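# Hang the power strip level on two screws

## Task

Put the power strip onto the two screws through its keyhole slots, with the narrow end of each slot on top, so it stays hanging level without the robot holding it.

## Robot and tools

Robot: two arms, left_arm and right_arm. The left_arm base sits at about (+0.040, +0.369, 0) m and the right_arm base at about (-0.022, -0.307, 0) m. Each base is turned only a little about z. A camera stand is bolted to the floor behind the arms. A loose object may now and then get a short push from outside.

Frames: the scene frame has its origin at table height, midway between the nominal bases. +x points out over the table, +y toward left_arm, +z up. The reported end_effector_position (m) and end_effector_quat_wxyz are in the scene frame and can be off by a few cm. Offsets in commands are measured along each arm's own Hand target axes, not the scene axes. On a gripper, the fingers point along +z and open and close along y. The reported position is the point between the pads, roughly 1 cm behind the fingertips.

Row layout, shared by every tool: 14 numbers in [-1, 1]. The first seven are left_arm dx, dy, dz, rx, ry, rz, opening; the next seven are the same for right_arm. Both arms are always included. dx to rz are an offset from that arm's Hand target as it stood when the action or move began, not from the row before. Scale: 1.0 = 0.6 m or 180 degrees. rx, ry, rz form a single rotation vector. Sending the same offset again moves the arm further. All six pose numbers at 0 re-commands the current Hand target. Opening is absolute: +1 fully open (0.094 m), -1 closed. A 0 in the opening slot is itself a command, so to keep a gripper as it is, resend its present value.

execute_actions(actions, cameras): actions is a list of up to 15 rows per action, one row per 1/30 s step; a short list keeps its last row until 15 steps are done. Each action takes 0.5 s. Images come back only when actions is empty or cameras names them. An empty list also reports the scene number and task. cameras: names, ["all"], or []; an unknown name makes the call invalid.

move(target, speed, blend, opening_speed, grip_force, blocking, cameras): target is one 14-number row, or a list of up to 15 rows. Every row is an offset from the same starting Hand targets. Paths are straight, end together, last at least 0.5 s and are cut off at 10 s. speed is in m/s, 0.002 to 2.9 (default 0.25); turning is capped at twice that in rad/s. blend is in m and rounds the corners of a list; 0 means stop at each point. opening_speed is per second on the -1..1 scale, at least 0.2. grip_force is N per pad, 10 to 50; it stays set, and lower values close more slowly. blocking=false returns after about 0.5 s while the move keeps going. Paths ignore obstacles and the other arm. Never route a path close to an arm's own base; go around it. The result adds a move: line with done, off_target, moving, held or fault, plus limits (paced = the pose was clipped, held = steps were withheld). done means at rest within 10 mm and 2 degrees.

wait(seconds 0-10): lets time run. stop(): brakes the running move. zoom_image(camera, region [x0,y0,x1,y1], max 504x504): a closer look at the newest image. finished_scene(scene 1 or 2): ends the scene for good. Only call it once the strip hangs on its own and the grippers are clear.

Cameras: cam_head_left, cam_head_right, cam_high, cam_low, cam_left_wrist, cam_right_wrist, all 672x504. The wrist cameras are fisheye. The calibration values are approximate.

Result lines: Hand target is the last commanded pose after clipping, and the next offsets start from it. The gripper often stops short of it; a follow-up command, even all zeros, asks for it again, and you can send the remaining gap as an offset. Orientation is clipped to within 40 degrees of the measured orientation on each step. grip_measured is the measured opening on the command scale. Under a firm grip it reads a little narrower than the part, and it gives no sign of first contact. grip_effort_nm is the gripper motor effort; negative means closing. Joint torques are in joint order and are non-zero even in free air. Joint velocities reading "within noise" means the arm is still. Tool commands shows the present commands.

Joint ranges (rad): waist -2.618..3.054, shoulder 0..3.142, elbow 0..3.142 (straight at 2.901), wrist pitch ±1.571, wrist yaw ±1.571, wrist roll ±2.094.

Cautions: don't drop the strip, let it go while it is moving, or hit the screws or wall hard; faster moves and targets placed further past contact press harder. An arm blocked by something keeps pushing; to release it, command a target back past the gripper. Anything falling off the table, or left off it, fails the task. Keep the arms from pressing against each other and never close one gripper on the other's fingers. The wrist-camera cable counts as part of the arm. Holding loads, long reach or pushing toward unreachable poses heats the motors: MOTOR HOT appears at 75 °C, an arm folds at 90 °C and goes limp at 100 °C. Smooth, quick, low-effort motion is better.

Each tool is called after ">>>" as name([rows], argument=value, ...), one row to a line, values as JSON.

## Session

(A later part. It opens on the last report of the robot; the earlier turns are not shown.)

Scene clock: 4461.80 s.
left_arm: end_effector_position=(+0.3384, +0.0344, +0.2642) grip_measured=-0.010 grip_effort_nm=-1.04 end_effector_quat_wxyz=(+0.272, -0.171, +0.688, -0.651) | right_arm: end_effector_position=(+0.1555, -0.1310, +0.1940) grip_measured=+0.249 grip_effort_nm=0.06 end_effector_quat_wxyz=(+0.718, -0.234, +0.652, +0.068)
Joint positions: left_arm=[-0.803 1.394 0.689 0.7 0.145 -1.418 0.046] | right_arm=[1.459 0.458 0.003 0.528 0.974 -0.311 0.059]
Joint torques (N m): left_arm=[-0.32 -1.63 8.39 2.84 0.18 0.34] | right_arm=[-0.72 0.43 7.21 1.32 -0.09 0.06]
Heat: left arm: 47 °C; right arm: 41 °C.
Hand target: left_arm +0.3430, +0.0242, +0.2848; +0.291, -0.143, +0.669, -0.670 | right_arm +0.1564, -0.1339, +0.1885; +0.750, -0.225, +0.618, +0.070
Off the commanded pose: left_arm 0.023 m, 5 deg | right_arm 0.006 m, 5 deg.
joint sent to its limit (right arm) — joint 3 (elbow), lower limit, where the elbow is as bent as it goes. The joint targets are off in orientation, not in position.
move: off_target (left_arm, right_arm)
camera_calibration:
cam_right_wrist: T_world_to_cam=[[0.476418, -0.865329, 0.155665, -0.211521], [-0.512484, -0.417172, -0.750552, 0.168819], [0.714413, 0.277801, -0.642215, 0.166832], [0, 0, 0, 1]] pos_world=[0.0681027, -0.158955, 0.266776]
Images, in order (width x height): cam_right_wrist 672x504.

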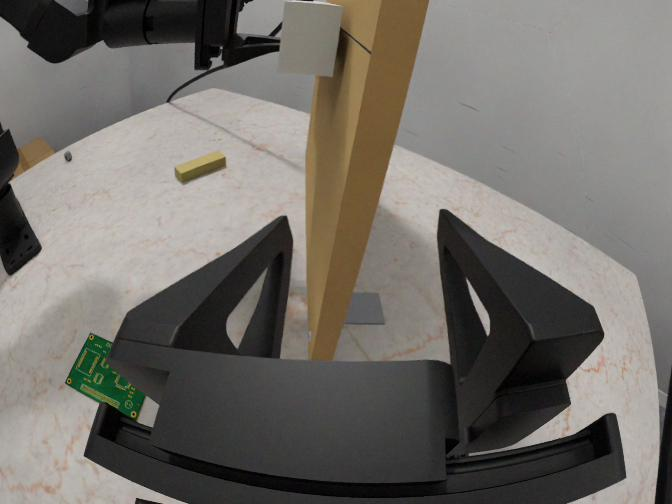

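>>> move(target=[0,0.01,0.00,-0.002,0,0,-0.5,0,0,0,0,0,0,0.25], speed=0.03)

>>> move(target=[0,0.008,-0.003,-0.002,0,0,-0.5,0,0,0,0,0,0,0.25], speed=0.03, cameras=["cam_right_wrist"])

>>> zoom_image(camera="cam_right_wrist", region=[260, 0, 360, 90])

Scene clock: 4471.67 s.
left_arm: end_effector_position=(+0.3387, +0.0344, +0.2643) grip_measured=-0.010 grip_effort_nm=-1.04 end_effector_quat_wxyz=(+0.270, -0.169, +0.688, -0.652) | right_arm: end_effector_position=(+0.1555, -0.1310, +0.1940) grip_measured=+0.249 grip_effort_nm=0.06 end_effector_quat_wxyz=(+0.718, -0.234, +0.652, +0.068)
Joint positions: left_arm=[-0.799 1.396 0.689 0.705 0.155 -1.418 0.046] | right_arm=[1.459 0.458 0.003 0.528 0.974 -0.311 0.059]
Joint torques (N m): left_arm=[-0.35 -0.96 7.68 2.92 0.11 0.35] | right_arm=[-0.55 0.44 7.08 1.31 -0.07 0.08]
Heat: left arm: 47 °C; right arm: 41 °C.
Hand target: left_arm +0.3442, +0.0247, +0.2790; +0.290, -0.143, +0.671, -0.667 | right_arm +0.1564, -0.1339, +0.1885; +0.750, -0.225, +0.618, +0.070
Off the commanded pose: left_arm 0.018 m, 5 deg | right_arm 0.006 m, 5 deg.
joint sent to its limit (right arm) — joint 3 (elbow), lower limit, where the elbow is as bent as it goes. The joint targets are off in orientation, not in position.
move: off_target (left_arm, right_arm)

Scene clock: 4472.50 s.
left_arm: end_effector_position=(+0.3387, +0.0347, +0.2638) grip_measured=-0.010 grip_effort_nm=-1.04 end_effector_quat_wxyz=(+0.271, -0.167, +0.685, -0.655) | right_arm: end_effector_position=(+0.1555, -0.1310, +0.1940) grip_measured=+0.249 grip_effort_nm=0.06 end_effector_quat_wxyz=(+0.718, -0.234, +0.652, +0.068)
Joint positions: left_arm=[-0.796 1.401 0.682 0.724 0.161 -1.418 0.046] | right_arm=[1.459 0.458 0.003 0.528 0.974 -0.311 0.059]
Joint torques (N m): left_arm=[-0.32 -1.06 7.39 2.81 0.05 0.36] | right_arm=[-0.64 0.53 7.12 1.3 -0.06 0.08]
Heat: left arm: 46 °C; right arm: 41 °C.
Hand target: left_arm +0.3441, +0.0265, +0.2742; +0.290, -0.144, +0.673, -0.665 | right_arm +0.1564, -0.1339, +0.1885; +0.750, -0.225, +0.618, +0.070
Off the commanded pose: left_arm 0.014 m, 4 deg | right_arm 0.006 m, 5 deg.
joint sent to its limit (right arm) — joint 3 (elbow), lower limit, where the elbow is as bent as it goes. The joint targets are off in orientation, not in position.
move: off_target (left_arm, right_arm)
camera_calibration:
cam_right_wrist: T_world_to_cam=[[0.476418, -0.865329, 0.155665, -0.211521], [-0.512484, -0.417172, -0.750552, 0.168819], [0.714413, 0.277801, -0.642215, 0.166832], [0, 0, 0, 1]] pos_world=[0.0681027, -0.158955, 0.266776]
Images, in order (width x height): cam_right_wrist 672x504.

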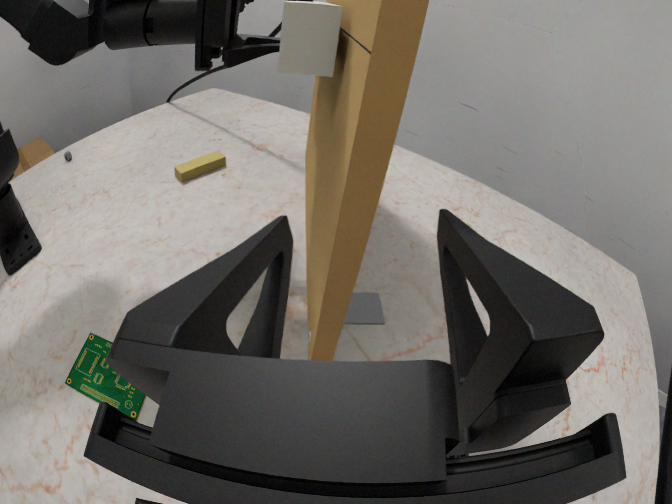

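Scaled by 5.040 from the camera's 672x504 image, which has a finer 960x720 frame.

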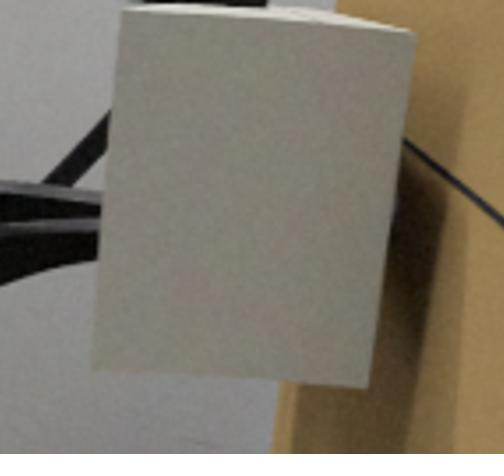

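>>> move(target=[0,0.0,-0.022,0,0,0,-0.5,0,0,0,0,0,0,0.25], speed=0.04, cameras=["cam_right_wrist"])

>>> zoom_image(camera="cam_right_wrist", region=[260, 0, 360, 90])

Scene clock: 4496.63 s.
left_arm: end_effector_position=(+0.3375, +0.0377, +0.2498) grip_measured=-0.011 grip_effort_nm=-1.04 end_effector_quat_wxyz=(+0.267, -0.170, +0.696, -0.644) | right_arm: end_effector_position=(+0.1555, -0.1310, +0.1940) grip_measured=+0.249 grip_effort_nm=0.06 end_effector_quat_wxyz=(+0.718, -0.234, +0.652, +0.068)
Joint positions: left_arm=[-0.793 1.402 0.657 0.716 0.161 -1.413 0.046] | right_arm=[1.459 0.458 0.003 0.528 0.974 -0.311 0.059]
Joint torques (N m): left_arm=[0.14 -5.2 5.76 2.84 0.12 0.32] | right_arm=[-0.59 0.44 7.28 1.27 -0.08 0.12]
Heat: left arm: 46 °C; right arm: 41 °C.
Hand target: left_arm +0.3364, +0.0372, +0.2734; +0.290, -0.144, +0.673, -0.665 | right_arm +0.1564, -0.1339, +0.1885; +0.750, -0.225, +0.618, +0.070
Off the commanded pose: left_arm 0.024 m, 5 deg | right_arm 0.006 m, 5 deg.
joint sent to its limit (right arm) — joint 3 (elbow), lower limit, where the elbow is as bent as it goes. The joint targets are off in orientation, not in position.
move: off_target (left_arm, right_arm)
camera_calibration:
cam_right_wrist: T_world_to_cam=[[0.476418, -0.865329, 0.155665, -0.211521], [-0.512484, -0.417172, -0.750552, 0.168819], [0.714413, 0.277801, -0.642215, 0.166832], [0, 0, 0, 1]] pos_world=[0.0681027, -0.158955, 0.266776]
Images, in order (width x height): cam_right_wrist 672x504.

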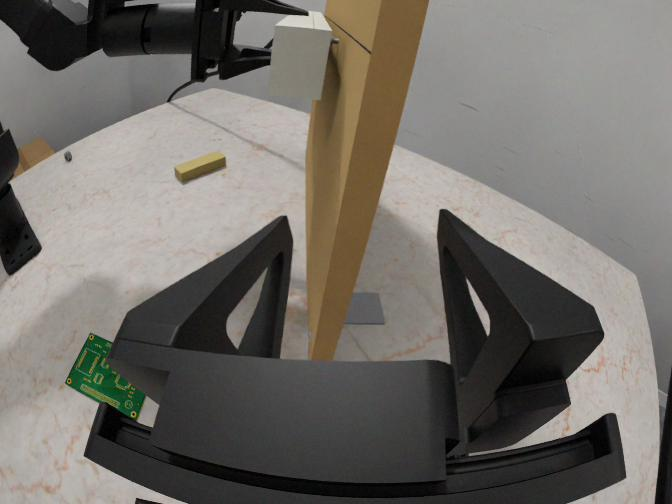

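Scaled by 5.040 from the camera's 672x504 image, which has a finer 960x720 frame.

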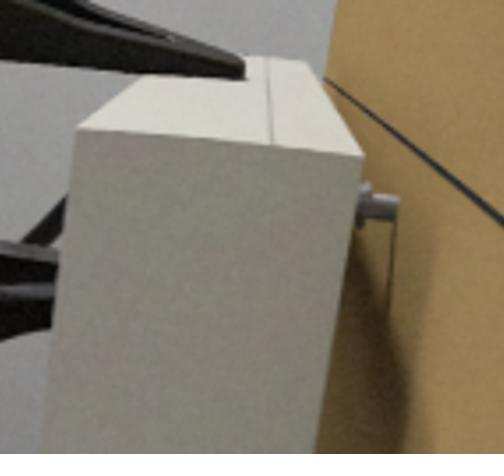

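>>> move(target=[0,-0.045,0.0,0.0,0,0,-0.5,0,0,0,0,0,0,0.25], speed=0.06)

>>> move(target=[0,-0.0,0.012,0.0,0,0,-0.5,0,0,0,0,0,0,0.25], speed=0.04, cameras=["cam_right_wrist"])

>>> zoom_image(camera="cam_right_wrist", region=[260, 0, 360, 90])

Scene clock: 4509.83 s.
left_arm: end_effector_position=(+0.3330, +0.0413, +0.2452) grip_measured=-0.011 grip_effort_nm=-1.04 end_effector_quat_wxyz=(+0.258, -0.181, +0.716, -0.623) | right_arm: end_effector_position=(+0.1555, -0.1310, +0.1940) grip_measured=+0.249 grip_effort_nm=0.06 end_effector_quat_wxyz=(+0.718, -0.234, +0.652, +0.068)
Joint positions: left_arm=[-0.8 1.355 0.672 0.59 0.147 -1.412 0.046] | right_arm=[1.459 0.458 0.003 0.528 0.974 -0.311 0.059]
Joint torques (N m): left_arm=[-0.95 -7.25 8.94 2.86 0.09 0.3] | right_arm=[-0.57 0.36 7.06 1.31 -0.11 0.09]
Heat: left arm: 46 °C; right arm: 41 °C.
Hand target: left_arm +0.3313, +0.0352, +0.2998; +0.290, -0.144, +0.673, -0.665 | right_arm +0.1564, -0.1339, +0.1885; +0.750, -0.225, +0.618, +0.070
Off the commanded pose: left_arm 0.055 m, 9 deg | right_arm 0.006 m, 5 deg.
joint sent to its limit (right arm) — joint 3 (elbow), lower limit, where the elbow is as bent as it goes. The joint targets are off in orientation, not in position.
move: off_target (left_arm, right_arm)

Scene clock: 4510.67 s.
left_arm: end_effector_position=(+0.3347, +0.0400, +0.2556) grip_measured=-0.011 grip_effort_nm=-1.04 end_effector_quat_wxyz=(+0.263, -0.180, +0.710, -0.628) | right_arm: end_effector_position=(+0.1555, -0.1310, +0.1940) grip_measured=+0.249 grip_effort_nm=0.06 end_effector_quat_wxyz=(+0.718, -0.234, +0.652, +0.068)
Joint positions: left_arm=[-0.803 1.351 0.693 0.585 0.139 -1.412 0.046] | right_arm=[1.459 0.458 0.003 0.528 0.974 -0.311 0.059]
Joint torques (N m): left_arm=[-0.98 -4.52 9.25 2.93 0.14 0.28] | right_arm=[-0.88 0.34 7.1 1.27 -0.07 0.08]
Heat: left arm: 46 °C; right arm: 41 °C.
Hand target: left_arm +0.3355, +0.0294, +0.3003; +0.290, -0.144, +0.673, -0.665 | right_arm +0.1564, -0.1339, +0.1885; +0.750, -0.225, +0.618, +0.070
Off the commanded pose: left_arm 0.046 m, 8 deg | right_arm 0.006 m, 5 deg.
joint sent to its limit (right arm) — joint 3 (elbow), lower limit, where the elbow is as bent as it goes. The joint targets are off in orientation, not in position.
move: off_target (left_arm, right_arm)
camera_calibration:
cam_right_wrist: T_world_to_cam=[[0.476418, -0.865329, 0.155665, -0.211521], [-0.512484, -0.417172, -0.750552, 0.168819], [0.714413, 0.277801, -0.642215, 0.166832], [0, 0, 0, 1]] pos_world=[0.0681027, -0.158955, 0.266776]
Images, in order (width x height): cam_right_wrist 672x504.

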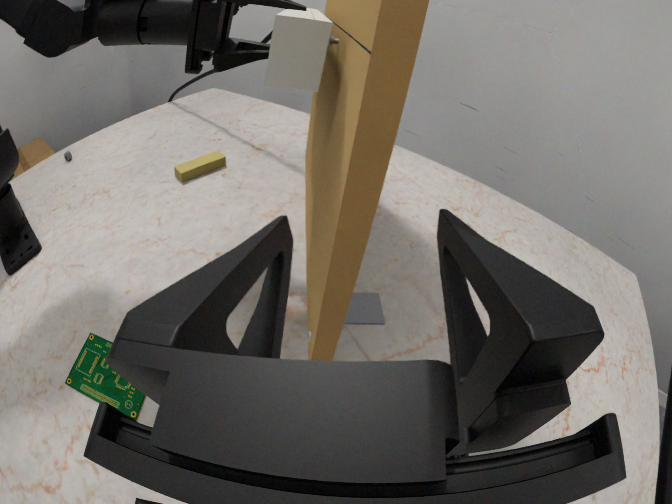

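Scaled by 5.040 from the camera's 672x504 image, which has a finer 960x720 frame.

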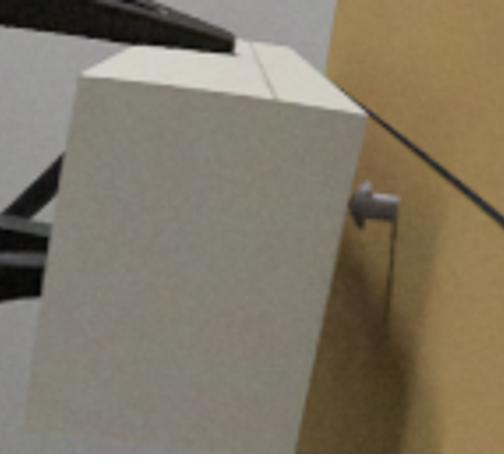

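>>> move(target=[0,-0.004,-0.004,0.02,0,0,-0.5,0,0,0,0,0,0,0.25], speed=0.06, cameras=["cam_right_wrist"])

>>> zoom_image(camera="cam_right_wrist", region=[260, 0, 360, 90])

Scene clock: 4520.13 s.
left_arm: end_effector_position=(+0.3382, +0.0364, +0.2668) grip_measured=-0.011 grip_effort_nm=-1.04 end_effector_quat_wxyz=(+0.275, -0.172, +0.689, -0.648) | right_arm: end_effector_position=(+0.1555, -0.1310, +0.1940) grip_measured=+0.249 grip_effort_nm=0.06 end_effector_quat_wxyz=(+0.718, -0.234, +0.652, +0.068)
Joint positions: left_arm=[-0.803 1.38 0.693 0.679 0.139 -1.413 0.046] | right_arm=[1.459 0.458 0.003 0.528 0.974 -0.311 0.059]
Joint torques (N m): left_arm=[-0.36 -4.85 6.6 3.23 0.31 0.23] | right_arm=[-0.91 0.27 7.17 1.3 -0.1 0.1]
Heat: left arm: 47 °C; right arm: 41 °C.
Hand target: left_arm +0.3336, +0.0311, +0.3023; +0.294, -0.135, +0.652, -0.686 | right_arm +0.1564, -0.1339, +0.1885; +0.750, -0.225, +0.618, +0.070
Off the commanded pose: left_arm 0.036 m, 8 deg | right_arm 0.006 m, 5 deg.
joint sent to its limit (right arm) — joint 3 (elbow), lower limit, where the elbow is as bent as it goes. The joint targets are off in orientation, not in position.
move: off_target (left_arm, right_arm)
camera_calibration:
cam_right_wrist: T_world_to_cam=[[0.476418, -0.865329, 0.155665, -0.211521], [-0.512484, -0.417172, -0.750552, 0.168819], [0.714413, 0.277801, -0.642215, 0.166832], [0, 0, 0, 1]] pos_world=[0.0681027, -0.158955, 0.266776]
Images, in order (width x height): cam_right_wrist 672x504.

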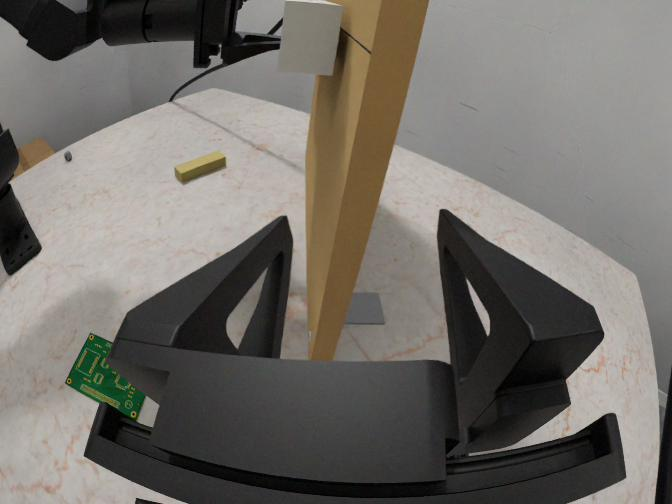

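Scaled by 5.040 from the camera's 672x504 image, which has a finer 960x720 frame.

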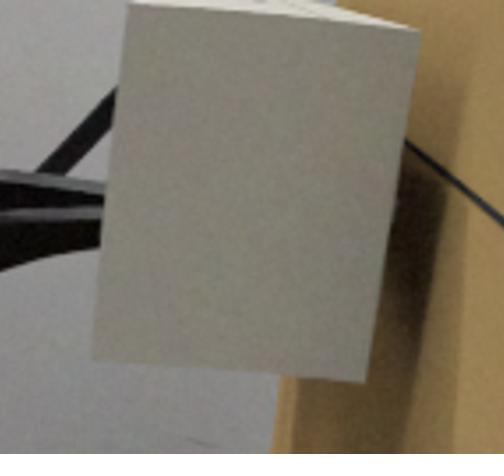

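>>> execute_actions([
  [[0,0.004,0,0,0,0,-0.5,0,0,0,0,0,0,0.25],[0.003,0.008,0.002,0,0,0,-0.5,0,0,0,0,0,0,0.25],[0.003,0.006,0.004,0,0,0,-0.5,0,0,0,0,0,0,0.25],[0,-0.002,0,0,0,0,-0.5,0,0,0,0,0,0,0.25],[-0.003,-0.002,-0.002,0,0,0,-0.5,0,0,0,0,0,0,0.25],[-0.003,0.004,0,0,0,0,-0.5,0,0,0,0,0,0,0.25],[0,0.012,0.002,0,0,0,-0.5,0,0,0,0,0,0,0.25],[0.003,0.012,0.004,0,0,0,-0.5,0,0,0,0,0,0,0.25],[0.003,0.006,0,0,0,0,-0.5,0,0,0,0,0,0,0.25],[0,0.002,-0.002,0,0,0,-0.5,0,0,0,0,0,0,0.25],[-0.003,0.006,0,0,0,0,-0.5,0,0,0,0,0,0,0.25],[-0.003,0.014,0.002,0,0,0,-0.5,0,0,0,0,0,0,0.25],[0,0.016,0.004,0,0,0,-0.5,0,0,0,0,0,0,0.25],[0,0.012,0.002,0,0,0,-0.5,0,0,0,0,0,0,0.25],[0,0.01,0.002,-0.001,0,0,-0.5,0,0,0,0,0,0,0.25]],
  [[0,0.004,0,0,0,0,-0.5,0,0,0,0,0,0,0.25],[0.003,0.008,0.002,0,0,0,-0.5,0,0,0,0,0,0,0.25],[0.003,0.006,0.004,0,0,0,-0.5,0,0,0,0,0,0,0.25],[0,-0.002,0,0,0,0,-0.5,0,0,0,0,0,0,0.25],[-0.003,-0.002,-0.002,0,0,0,-0.5,0,0,0,0,0,0,0.25],[-0.003,0.004,0,0,0,0,-0.5,0,0,0,0,0,0,0.25],[0,0.012,0.002,0,0,0,-0.5,0,0,0,0,0,0,0.25],[0.003,0.012,0.004,0,0,0,-0.5,0,0,0,0,0,0,0.25],[0.003,0.006,0,0,0,0,-0.5,0,0,0,0,0,0,0.25],[0,0.002,-0.002,0,0,0,-0.5,0,0,0,0,0,0,0.25],[-0.003,0.006,0,0,0,0,-0.5,0,0,0,0,0,0,0.25],[-0.003,0.014,0.002,0,0,0,-0.5,0,0,0,0,0,0,0.25],[0,0.016,0.004,0,0,0,-0.5,0,0,0,0,0,0,0.25],[0,0.012,0.002,0,0,0,-0.5,0,0,0,0,0,0,0.25],[0,0.01,0.002,-0.001,0,0,-0.5,0,0,0,0,0,0,0.25]],
], cameras=["cam_right_wrist"])

>>> zoom_image(camera="cam_right_wrist", region=[260, 0, 360, 90])

Scene clock: 4544.33 s.
left_arm: end_effector_position=(+0.3391, +0.0359, +0.2656) grip_measured=-0.011 grip_effort_nm=-1.04 end_effector_quat_wxyz=(+0.275, -0.166, +0.681, -0.658) | right_arm: end_effector_position=(+0.1555, -0.1310, +0.1940) grip_measured=+0.249 grip_effort_nm=0.06 end_effector_quat_wxyz=(+0.718, -0.234, +0.652, +0.068)
Joint positions: left_arm=[-0.795 1.402 0.676 0.745 0.157 -1.417 0.046] | right_arm=[1.459 0.458 0.003 0.528 0.974 -0.311 0.059]
Joint torques (N m): left_arm=[-0.53 -3.54 6.97 3.01 0.19 0.26] | right_arm=[-0.79 0.27 7.02 1.31 -0.08 0.08]
Heat: left arm: 46 °C; right arm: 41 °C.
Hand target: left_arm +0.3377, +0.0294, +0.2910; +0.294, -0.136, +0.654, -0.684 | right_arm +0.1564, -0.1339, +0.1885; +0.750, -0.225, +0.618, +0.070
Off the commanded pose: left_arm 0.026 m, 6 deg | right_arm 0.006 m, 5 deg.
joint sent to its limit (right arm) — joint 3 (elbow), lower limit, where the elbow is as bent as it goes. The joint targets are off in orientation, not in position.
Step readings (end_effector_position of left_arm | right_arm):
0: (+0.3382, +0.0364, +0.2670) | (+0.1555, -0.1310, +0.1940)
1: (+0.3383, +0.0364, +0.2670) | (+0.1555, -0.1310, +0.1940)
2: (+0.3386, +0.0361, +0.2669) | (+0.1555, -0.1310, +0.1940)
4: (+0.3390, +0.0356, +0.2668) | (+0.1555, -0.1310, +0.1940)
8: (+0.3391, +0.0357, +0.2665) | (+0.1555, -0.1310, +0.1940)
15: (+0.3391, +0.0358, +0.2664) | (+0.1555, -0.1310, +0.1940)
16: (+0.3391, +0.0358, +0.2664) | (+0.1555, -0.1310, +0.1940)
17: (+0.3391, +0.0358, +0.2663) | (+0.1555, -0.1310, +0.1940)
19: (+0.3392, +0.0357, +0.2662) | (+0.1555, -0.1310, +0.1940)
23: (+0.3392, +0.0357, +0.2658) | (+0.1555, -0.1310, +0.1940)
30: (+0.3391, +0.0359, +0.2656) | (+0.1555, -0.1310, +0.1940)
camera_calibration:
cam_right_wrist: T_world_to_cam=[[0.476418, -0.865329, 0.155665, -0.211521], [-0.512484, -0.417172, -0.750552, 0.168819], [0.714413, 0.277801, -0.642215, 0.166832], [0, 0, 0, 1]] pos_world=[0.0681027, -0.158955, 0.266776]
Images, in order (width x height): cam_right_wrist 672x504.

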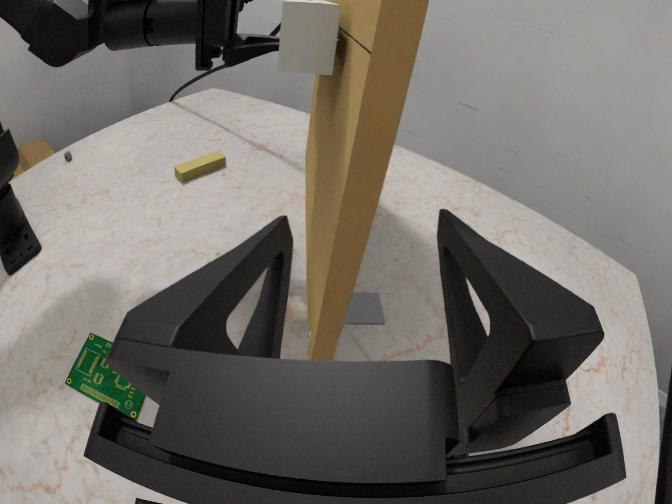

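Scaled by 5.040 from the camera's 672x504 image, which has a finer 960x720 frame.

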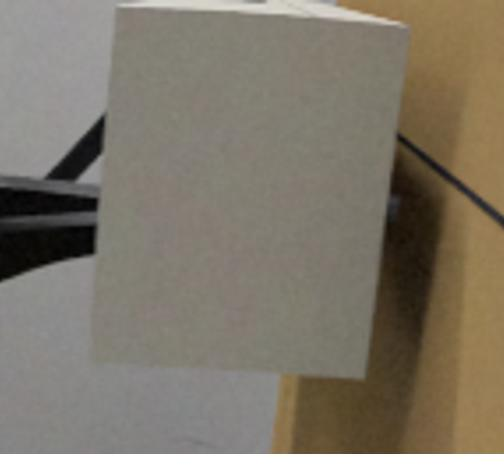

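>>> move(target=[0,-0.01,-0.05,0,0,0,-0.5,0,0,0,0,0,0,0.25], speed=0.08)

>>> move(target=[0,-0.002,0.05,0,0,0,-0.5,0,0,0,0,0,0,0.25], speed=0.05, cameras=["cam_right_wrist"])

>>> zoom_image(camera="cam_right_wrist", region=[260, 0, 360, 90])

Scene clock: 4606.30 s.
left_arm: end_effector_position=(+0.3266, +0.0527, +0.2613) grip_measured=-0.011 grip_effort_nm=-1.04 end_effector_quat_wxyz=(+0.275, -0.170, +0.684, -0.654) | right_arm: end_effector_position=(+0.1555, -0.1310, +0.1940) grip_measured=+0.249 grip_effort_nm=0.06 end_effector_quat_wxyz=(+0.718, -0.234, +0.652, +0.068)
Joint positions: left_arm=[-0.786 1.314 0.604 0.717 0.161 -1.418 0.046] | right_arm=[1.459 0.458 0.003 0.528 0.974 -0.311 0.059]
Joint torques (N m): left_arm=[0.09 -6.56 5.74 2.81 0.34 0.25] | right_arm=[-0.62 0.4 7.15 1.28 -0.08 0.1]
Heat: left arm: 47 °C; right arm: 41 °C.
Hand target: left_arm +0.3192, +0.0537, +0.2936; +0.294, -0.136, +0.654, -0.684 | right_arm +0.1564, -0.1339, +0.1885; +0.750, -0.225, +0.618, +0.070
Off the commanded pose: left_arm 0.033 m, 7 deg | right_arm 0.006 m, 5 deg.
joint sent to its limit (right arm) — joint 3 (elbow), lower limit, where the elbow is as bent as it goes. The joint targets are off in orientation, not in position.
move: off_target (left_arm, right_arm)

Scene clock: 4607.30 s.
left_arm: end_effector_position=(+0.3362, +0.0391, +0.2519) grip_measured=-0.011 grip_effort_nm=-1.04 end_effector_quat_wxyz=(+0.267, -0.172, +0.694, -0.646) | right_arm: end_effector_position=(+0.1555, -0.1310, +0.1940) grip_measured=+0.249 grip_effort_nm=0.06 end_effector_quat_wxyz=(+0.718, -0.234, +0.652, +0.068)
Joint positions: left_arm=[-0.795 1.391 0.653 0.714 0.157 -1.418 0.046] | right_arm=[1.459 0.458 0.003 0.528 0.974 -0.311 0.059]
Joint torques (N m): left_arm=[-0.98 -4.9 9.05 2.99 0.13 0.27] | right_arm=[-0.59 0.44 7.19 1.31 -0.08 0.11]
Heat: left arm: 47 °C; right arm: 41 °C.
Hand target: left_arm +0.3361, +0.0293, +0.2981; +0.294, -0.136, +0.654, -0.684 | right_arm +0.1564, -0.1339, +0.1885; +0.750, -0.225, +0.618, +0.070
Off the commanded pose: left_arm 0.047 m, 8 deg | right_arm 0.006 m, 5 deg.
joint sent to its limit (right arm) — joint 3 (elbow), lower limit, where the elbow is as bent as it goes. The joint targets are off in orientation, not in position.
move: off_target (left_arm, right_arm)
camera_calibration:
cam_right_wrist: T_world_to_cam=[[0.476418, -0.865329, 0.155665, -0.211521], [-0.512484, -0.417172, -0.750552, 0.168819], [0.714413, 0.277801, -0.642215, 0.166832], [0, 0, 0, 1]] pos_world=[0.0681027, -0.158955, 0.266776]
Images, in order (width x height): cam_right_wrist 672x504.

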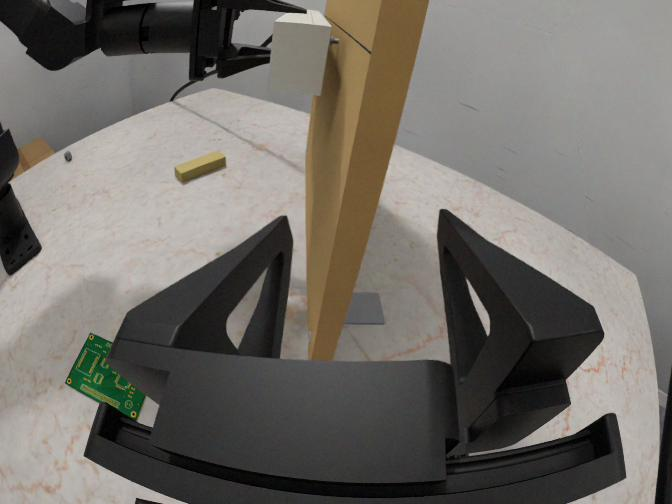

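Scaled by 5.040 from the camera's 672x504 image, which has a finer 960x720 frame.

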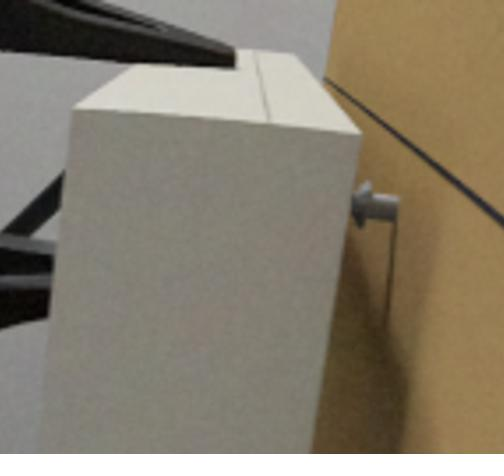

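>>> move(target=[0,0,-0.05,0,0,0,-0.5,0,0,0,0,0,0,0.25], speed=0.08)

>>> move(target=[0,-0.014,0.055,0,0,0,-0.5,0,0,0,0,0,0,0.25], speed=0.05, cameras=["cam_right_wrist"])

>>> zoom_image(camera="cam_right_wrist", region=[260, 0, 360, 90])

Scene clock: 4616.00 s.
left_arm: end_effector_position=(+0.3262, +0.0522, +0.2621) grip_measured=-0.011 grip_effort_nm=-1.04 end_effector_quat_wxyz=(+0.274, -0.169, +0.684, -0.654) | right_arm: end_effector_position=(+0.1555, -0.1310, +0.1940) grip_measured=+0.249 grip_effort_nm=0.06 end_effector_quat_wxyz=(+0.718, -0.234, +0.652, +0.068)
Joint positions: left_arm=[-0.788 1.312 0.607 0.711 0.161 -1.418 0.046] | right_arm=[1.459 0.458 0.003 0.528 0.974 -0.311 0.059]
Joint torques (N m): left_arm=[0.05 -6.75 5.72 2.85 0.3 0.25] | right_arm=[-0.65 0.32 7.15 1.3 -0.09 0.07]
Heat: left arm: 48 °C; right arm: 41 °C.
Hand target: left_arm +0.3189, +0.0537, +0.2949; +0.294, -0.136, +0.654, -0.684 | right_arm +0.1564, -0.1339, +0.1885; +0.750, -0.225, +0.618, +0.070
Off the commanded pose: left_arm 0.034 m, 7 deg | right_arm 0.006 m, 5 deg.
joint sent to its limit (right arm) — joint 3 (elbow), lower limit, where the elbow is as bent as it goes. The joint targets are off in orientation, not in position.
move: off_target (left_arm, right_arm)

Scene clock: 4617.10 s.
left_arm: end_effector_position=(+0.3363, +0.0354, +0.2623) grip_measured=-0.011 grip_effort_nm=-1.04 end_effector_quat_wxyz=(+0.268, -0.170, +0.692, -0.649) | right_arm: end_effector_position=(+0.1555, -0.1310, +0.1940) grip_measured=+0.249 grip_effort_nm=0.06 end_effector_quat_wxyz=(+0.718, -0.234, +0.652, +0.068)
Joint positions: left_arm=[-0.802 1.384 0.684 0.686 0.153 -1.418 0.046] | right_arm=[1.459 0.458 0.003 0.528 0.974 -0.311 0.059]
Joint torques (N m): left_arm=[-0.99 -4.89 9.17 2.85 0.11 0.28] | right_arm=[-0.7 0.46 7.24 1.31 -0.04 0.08]
Heat: left arm: 48 °C; right arm: 41 °C.
Hand target: left_arm +0.3359, +0.0266, +0.3066; +0.294, -0.136, +0.654, -0.684 | right_arm +0.1564, -0.1339, +0.1885; +0.750, -0.225, +0.618, +0.070
Off the commanded pose: left_arm 0.045 m, 8 deg | right_arm 0.006 m, 5 deg.
joint sent to its limit (right arm) — joint 3 (elbow), lower limit, where the elbow is as bent as it goes. The joint targets are off in orientation, not in position.
move: off_target (left_arm, right_arm)
camera_calibration:
cam_right_wrist: T_world_to_cam=[[0.476418, -0.865329, 0.155665, -0.211521], [-0.512484, -0.417172, -0.750552, 0.168819], [0.714413, 0.277801, -0.642215, 0.166832], [0, 0, 0, 1]] pos_world=[0.0681027, -0.158955, 0.266776]
Images, in order (width x height): cam_right_wrist 672x504.

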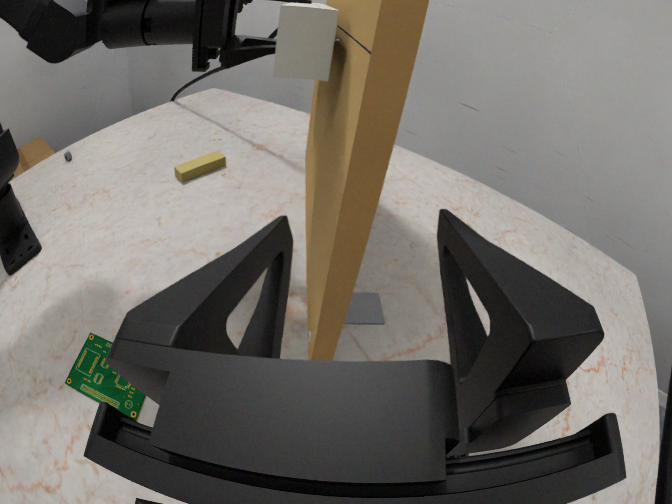

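Scaled by 5.040 from the camera's 672x504 image, which has a finer 960x720 frame.

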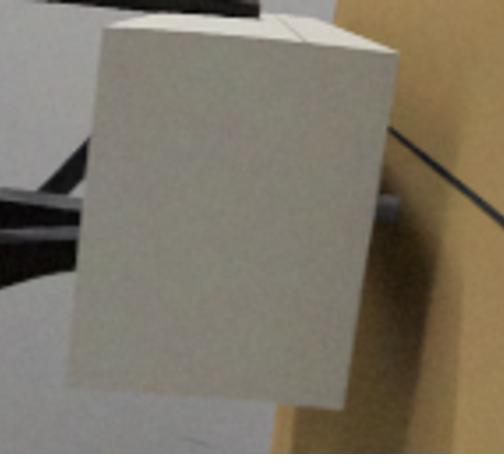

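>>> move(target=[0,0,0.010,0,0,0,-0.5,0,0,0,0,0,0,0.25], speed=0.04, cameras=["cam_right_wrist"])

>>> zoom_image(camera="cam_right_wrist", region=[260, 0, 360, 90])

Scene clock: 4628.90 s.
left_arm: end_effector_position=(+0.3379, +0.0327, +0.2614) grip_measured=-0.011 grip_effort_nm=-1.04 end_effector_quat_wxyz=(+0.267, -0.171, +0.693, -0.648) | right_arm: end_effector_position=(+0.1555, -0.1310, +0.1940) grip_measured=+0.249 grip_effort_nm=0.06 end_effector_quat_wxyz=(+0.718, -0.234, +0.652, +0.068)
Joint positions: left_arm=[-0.805 1.397 0.694 0.684 0.149 -1.418 0.046] | right_arm=[1.459 0.458 0.003 0.528 0.974 -0.311 0.059]
Joint torques (N m): left_arm=[-0.95 -4.44 9.73 2.89 0.1 0.28] | right_arm=[-0.53 0.36 7.21 1.29 -0.1 0.08]
Heat: left arm: 47 °C; right arm: 41 °C.
Hand target: left_arm +0.3393, +0.0216, +0.3071; +0.294, -0.136, +0.654, -0.684 | right_arm +0.1564, -0.1339, +0.1885; +0.750, -0.225, +0.618, +0.070
Off the commanded pose: left_arm 0.047 m, 8 deg | right_arm 0.006 m, 5 deg.
joint sent to its limit (right arm) — joint 3 (elbow), lower limit, where the elbow is as bent as it goes. The joint targets are off in orientation, not in position.
move: off_target (left_arm, right_arm)
camera_calibration:
cam_right_wrist: T_world_to_cam=[[0.476418, -0.865329, 0.155665, -0.211521], [-0.512484, -0.417172, -0.750552, 0.168819], [0.714413, 0.277801, -0.642215, 0.166832], [0, 0, 0, 1]] pos_world=[0.0681027, -0.158955, 0.266776]
Images, in order (width x height): cam_right_wrist 672x504.

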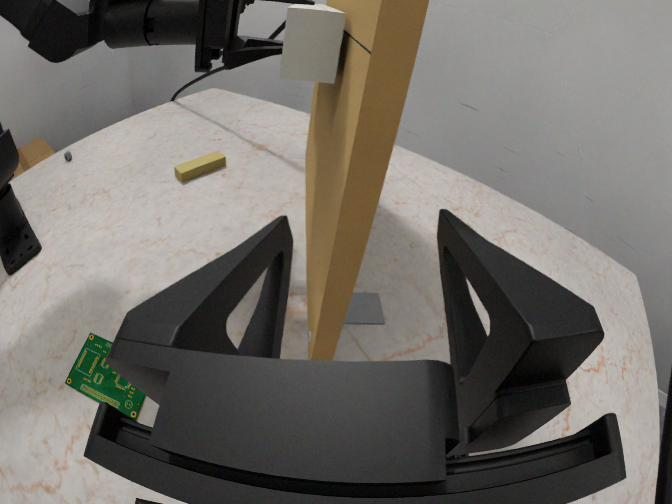

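Scaled by 5.040 from the camera's 672x504 image, which has a finer 960x720 frame.

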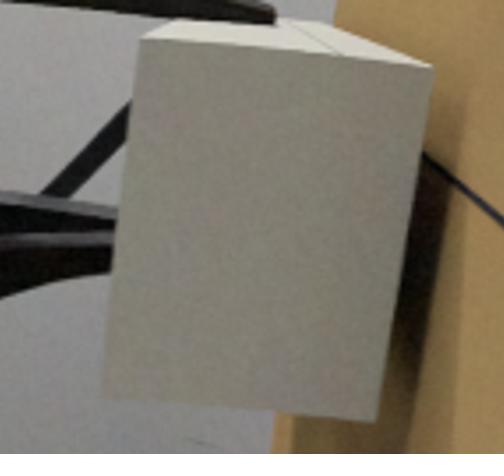

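>>> move(target=[0,0,0.010,0,0,0,-0.5,0,0,0,0,0,0,0.25], speed=0.04, cameras=["cam_right_wrist","cam_high","cam_head_left"])

>>> zoom_image(camera="cam_right_wrist", region=[260, 0, 360, 90])

>>> zoom_image(camera="cam_high", region=[330, 200, 480, 340])

>>> zoom_image(camera="cam_head_left", region=[260, 160, 380, 290])

Scene clock: 4642.67 s.
left_arm: end_effector_position=(+0.3382, +0.0325, +0.2615) grip_measured=-0.011 grip_effort_nm=-1.04 end_effector_quat_wxyz=(+0.267, -0.171, +0.693, -0.647) | right_arm: end_effector_position=(+0.1555, -0.1310, +0.1940) grip_measured=+0.249 grip_effort_nm=0.06 end_effector_quat_wxyz=(+0.718, -0.234, +0.652, +0.068)
Joint positions: left_arm=[-0.805 1.398 0.696 0.682 0.149 -1.418 0.046] | right_arm=[1.459 0.458 0.003 0.528 0.974 -0.311 0.059]
Joint torques (N m): left_arm=[-1.39 -3 10.86 2.92 0.06 0.28] | right_arm=[-0.53 0.49 7.05 1.34 -0.07 0.1]
Heat: left arm: 46 °C; right arm: 41 °C.
Hand target: left_arm +0.3427, +0.0168, +0.3078; +0.294, -0.136, +0.654, -0.684 | right_arm +0.1564, -0.1339, +0.1885; +0.750, -0.225, +0.618, +0.070
Off the commanded pose: left_arm 0.049 m, 8 deg | right_arm 0.006 m, 5 deg.
joint sent to its limit (right arm) — joint 3 (elbow), lower limit, where the elbow is as bent as it goes. The joint targets are off in orientation, not in position.
move: off_target (left_arm, right_arm)
camera_calibration:
cam_right_wrist: T_world_to_cam=[[0.476418, -0.865329, 0.155665, -0.211521], [-0.512484, -0.417172, -0.750552, 0.168819], [0.714413, 0.277801, -0.642215, 0.166832], [0, 0, 0, 1]] pos_world=[0.0681027, -0.158955, 0.266776]
Images, in order (width x height): cam_head_left 672x504, cam_high 672x504, cam_right_wrist 672x504.

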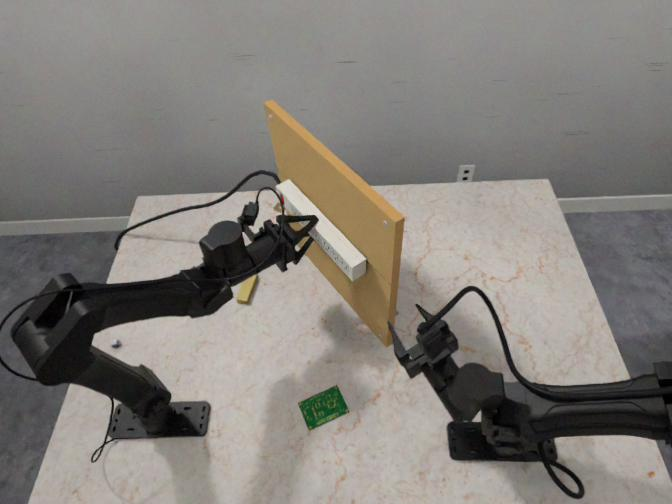

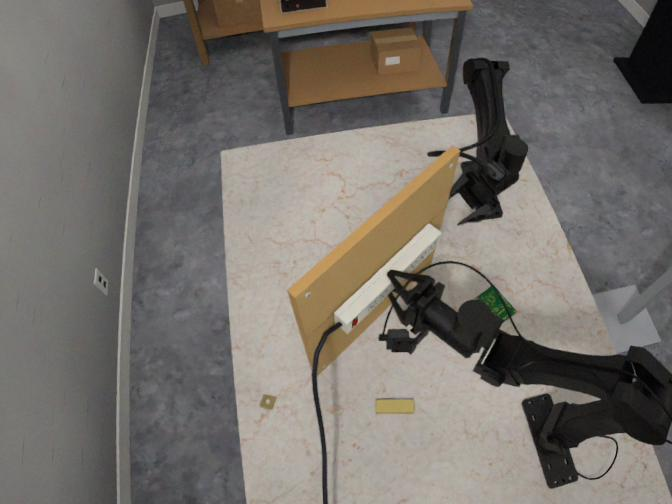

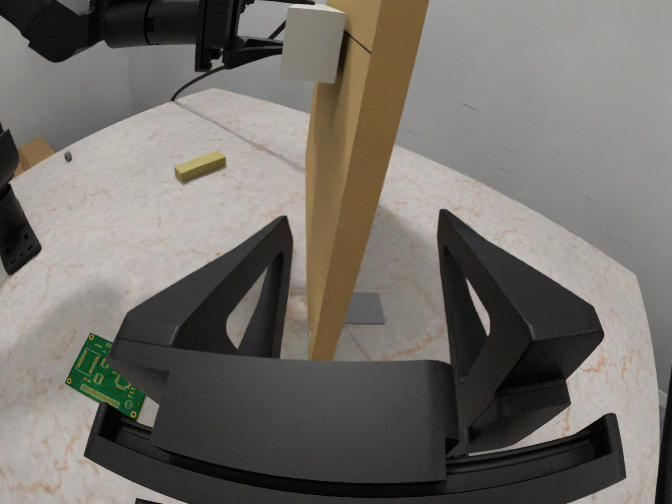

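Scaled by 5.040 from the camera's 672x504 image, which has a finer 960x720 frame.

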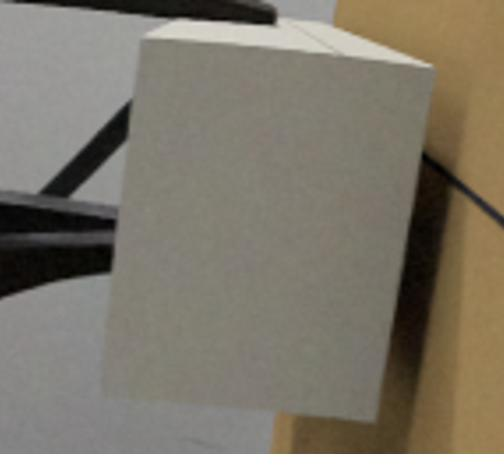

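Scaled by 3.360 from the camera's 672x504 image, which has a finer 960x720 frame.

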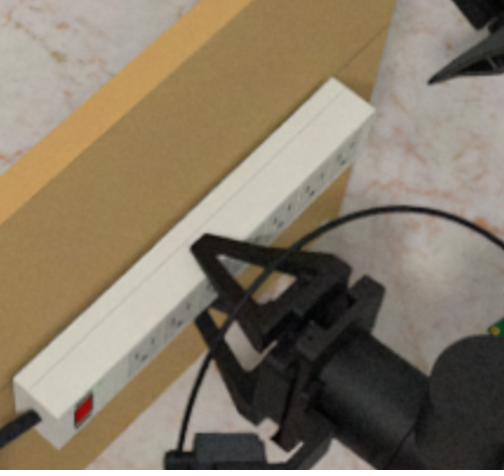

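Scaled by 3.877 from the camera's 672x504 image, which has a finer 960x720 frame.

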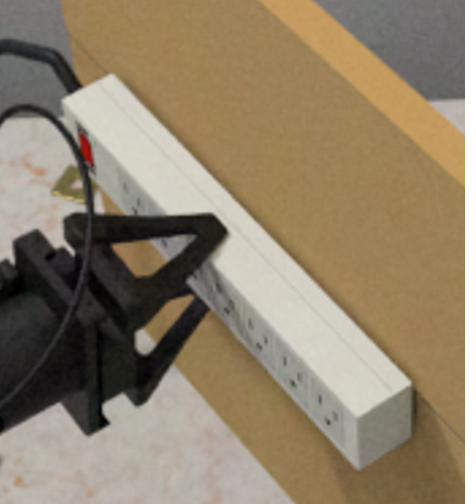

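>>> move([
  [-0.006,0.002,0.002,0,0,0,-0.5,0,0,0,0,0,0,0.25],
  [-0.012,0.002,0.002,0,0,0,-0.5,0,0,0,0,0,0,0.25],
], speed=0.03, cameras=["cam_right_wrist"])

>>> zoom_image(camera="cam_right_wrist", region=[260, 0, 360, 90])

>>> move([
  [0.012,0.002,0.0,0,0,0,-0.5,0,0,0,0,0,0,0.25],
  [0.024,0.002,0.0,0,0,0,-0.5,0,0,0,0,0,0,0.25],
], speed=0.03, cameras=["cam_right_wrist"])

>>> zoom_image(camera="cam_right_wrist", region=[260, 0, 360, 90])

Scene clock: 4680.97 s.
left_arm: end_effector_position=(+0.3387, +0.0327, +0.2613) grip_measured=-0.011 grip_effort_nm=-1.04 end_effector_quat_wxyz=(+0.263, -0.167, +0.695, -0.649) | right_arm: end_effector_position=(+0.1555, -0.1310, +0.1940) grip_measured=+0.249 grip_effort_nm=0.06 end_effector_quat_wxyz=(+0.718, -0.234, +0.652, +0.068)
Joint positions: left_arm=[-0.795 1.4 0.699 0.681 0.172 -1.418 0.046] | right_arm=[1.459 0.458 0.003 0.528 0.974 -0.311 0.059]
Joint torques (N m): left_arm=[-0.01 -2.67 11.37 2.95 0.11 0.26] | right_arm=[-0.73 0.43 7.04 1.34 -0.09 0.09]
Heat: left arm: 51 °C; right arm: 41 °C.
Hand target: left_arm +0.3493, +0.0200, +0.3082; +0.294, -0.136, +0.654, -0.684 | right_arm +0.1564, -0.1339, +0.1885; +0.750, -0.225, +0.618, +0.070
Off the commanded pose: left_arm 0.050 m, 8 deg | right_arm 0.006 m, 5 deg.
joint sent to its limit (right arm) — joint 3 (elbow), lower limit, where the elbow is as bent as it goes. The joint targets are off in orientation, not in position.
move: off_target (left_arm, right_arm)
camera_calibration:
cam_right_wrist: T_world_to_cam=[[0.476418, -0.865329, 0.155665, -0.211521], [-0.512484, -0.417172, -0.750552, 0.168819], [0.714413, 0.277801, -0.642215, 0.166832], [0, 0, 0, 1]] pos_world=[0.0681027, -0.158955, 0.266776]
Images, in order (width x height): cam_right_wrist 672x504.

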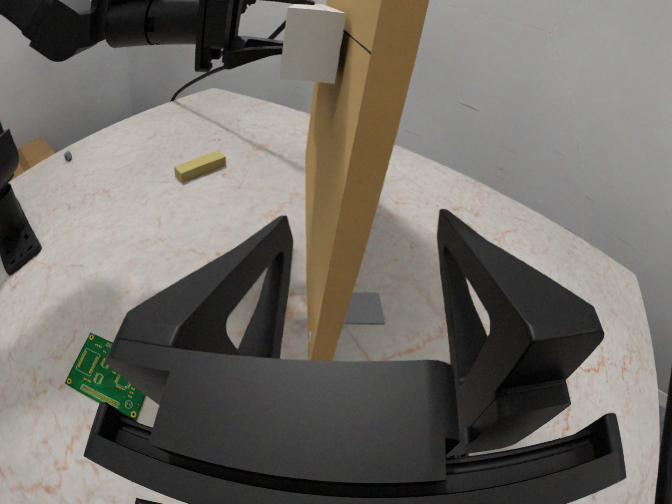

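Scaled by 5.040 from the camera's 672x504 image, which has a finer 960x720 frame.

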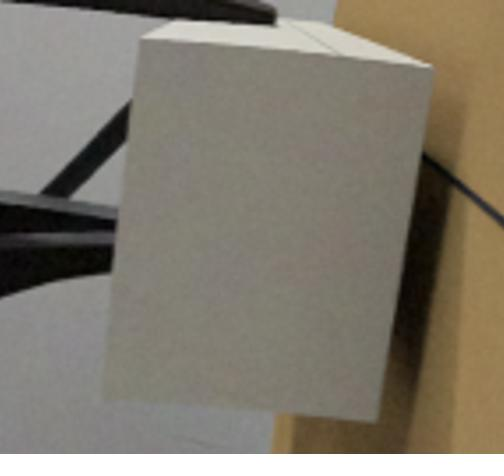

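Scene clock: 4682.30 s.
left_arm: end_effector_position=(+0.3384, +0.0300, +0.2607) grip_measured=-0.011 grip_effort_nm=-1.04 end_effector_quat_wxyz=(+0.271, -0.176, +0.692, -0.645) | right_arm: end_effector_position=(+0.1555, -0.1310, +0.1940) grip_measured=+0.249 grip_effort_nm=0.06 end_effector_quat_wxyz=(+0.718, -0.234, +0.652, +0.068)
Joint positions: left_arm=[-0.819 1.406 0.7 0.685 0.122 -1.42 0.046] | right_arm=[1.459 0.458 0.003 0.528 0.974 -0.311 0.059]
Joint torques (N m): left_arm=[-2.07 -2.89 10.13 3.08 0.09 0.33] | right_arm=[-0.57 0.31 7.35 1.3 -0.11 0.11]
Heat: left arm: 51 °C; right arm: 41 °C.
Hand target: left_arm +0.3383, +0.0118, +0.3043; +0.294, -0.136, +0.654, -0.684 | right_arm +0.1564, -0.1339, +0.1885; +0.750, -0.225, +0.618, +0.070
Off the commanded pose: left_arm 0.047 m, 8 deg | right_arm 0.006 m, 5 deg.
joint sent to its limit (right arm) — joint 3 (elbow), lower limit, where the elbow is as bent as it goes. The joint targets are off in orientation, not in position.
move: off_target (left_arm, right_arm)
camera_calibration:
cam_right_wrist: T_world_to_cam=[[0.476418, -0.865329, 0.155665, -0.211521], [-0.512484, -0.417172, -0.750552, 0.168819], [0.714413, 0.277801, -0.642215, 0.166832], [0, 0, 0, 1]] pos_world=[0.0681027, -0.158955, 0.266776]
Images, in order (width x height): cam_right_wrist 672x504.

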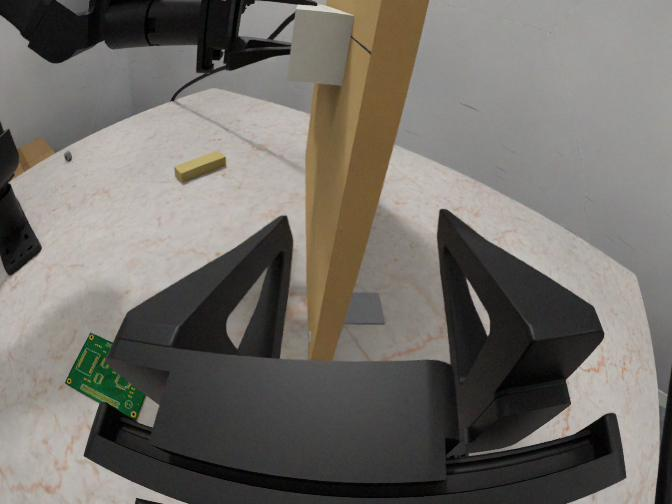

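Scaled by 5.040 from the camera's 672x504 image, which has a finer 960x720 frame.

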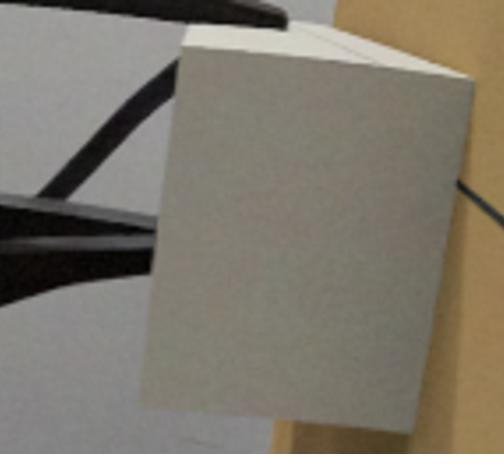

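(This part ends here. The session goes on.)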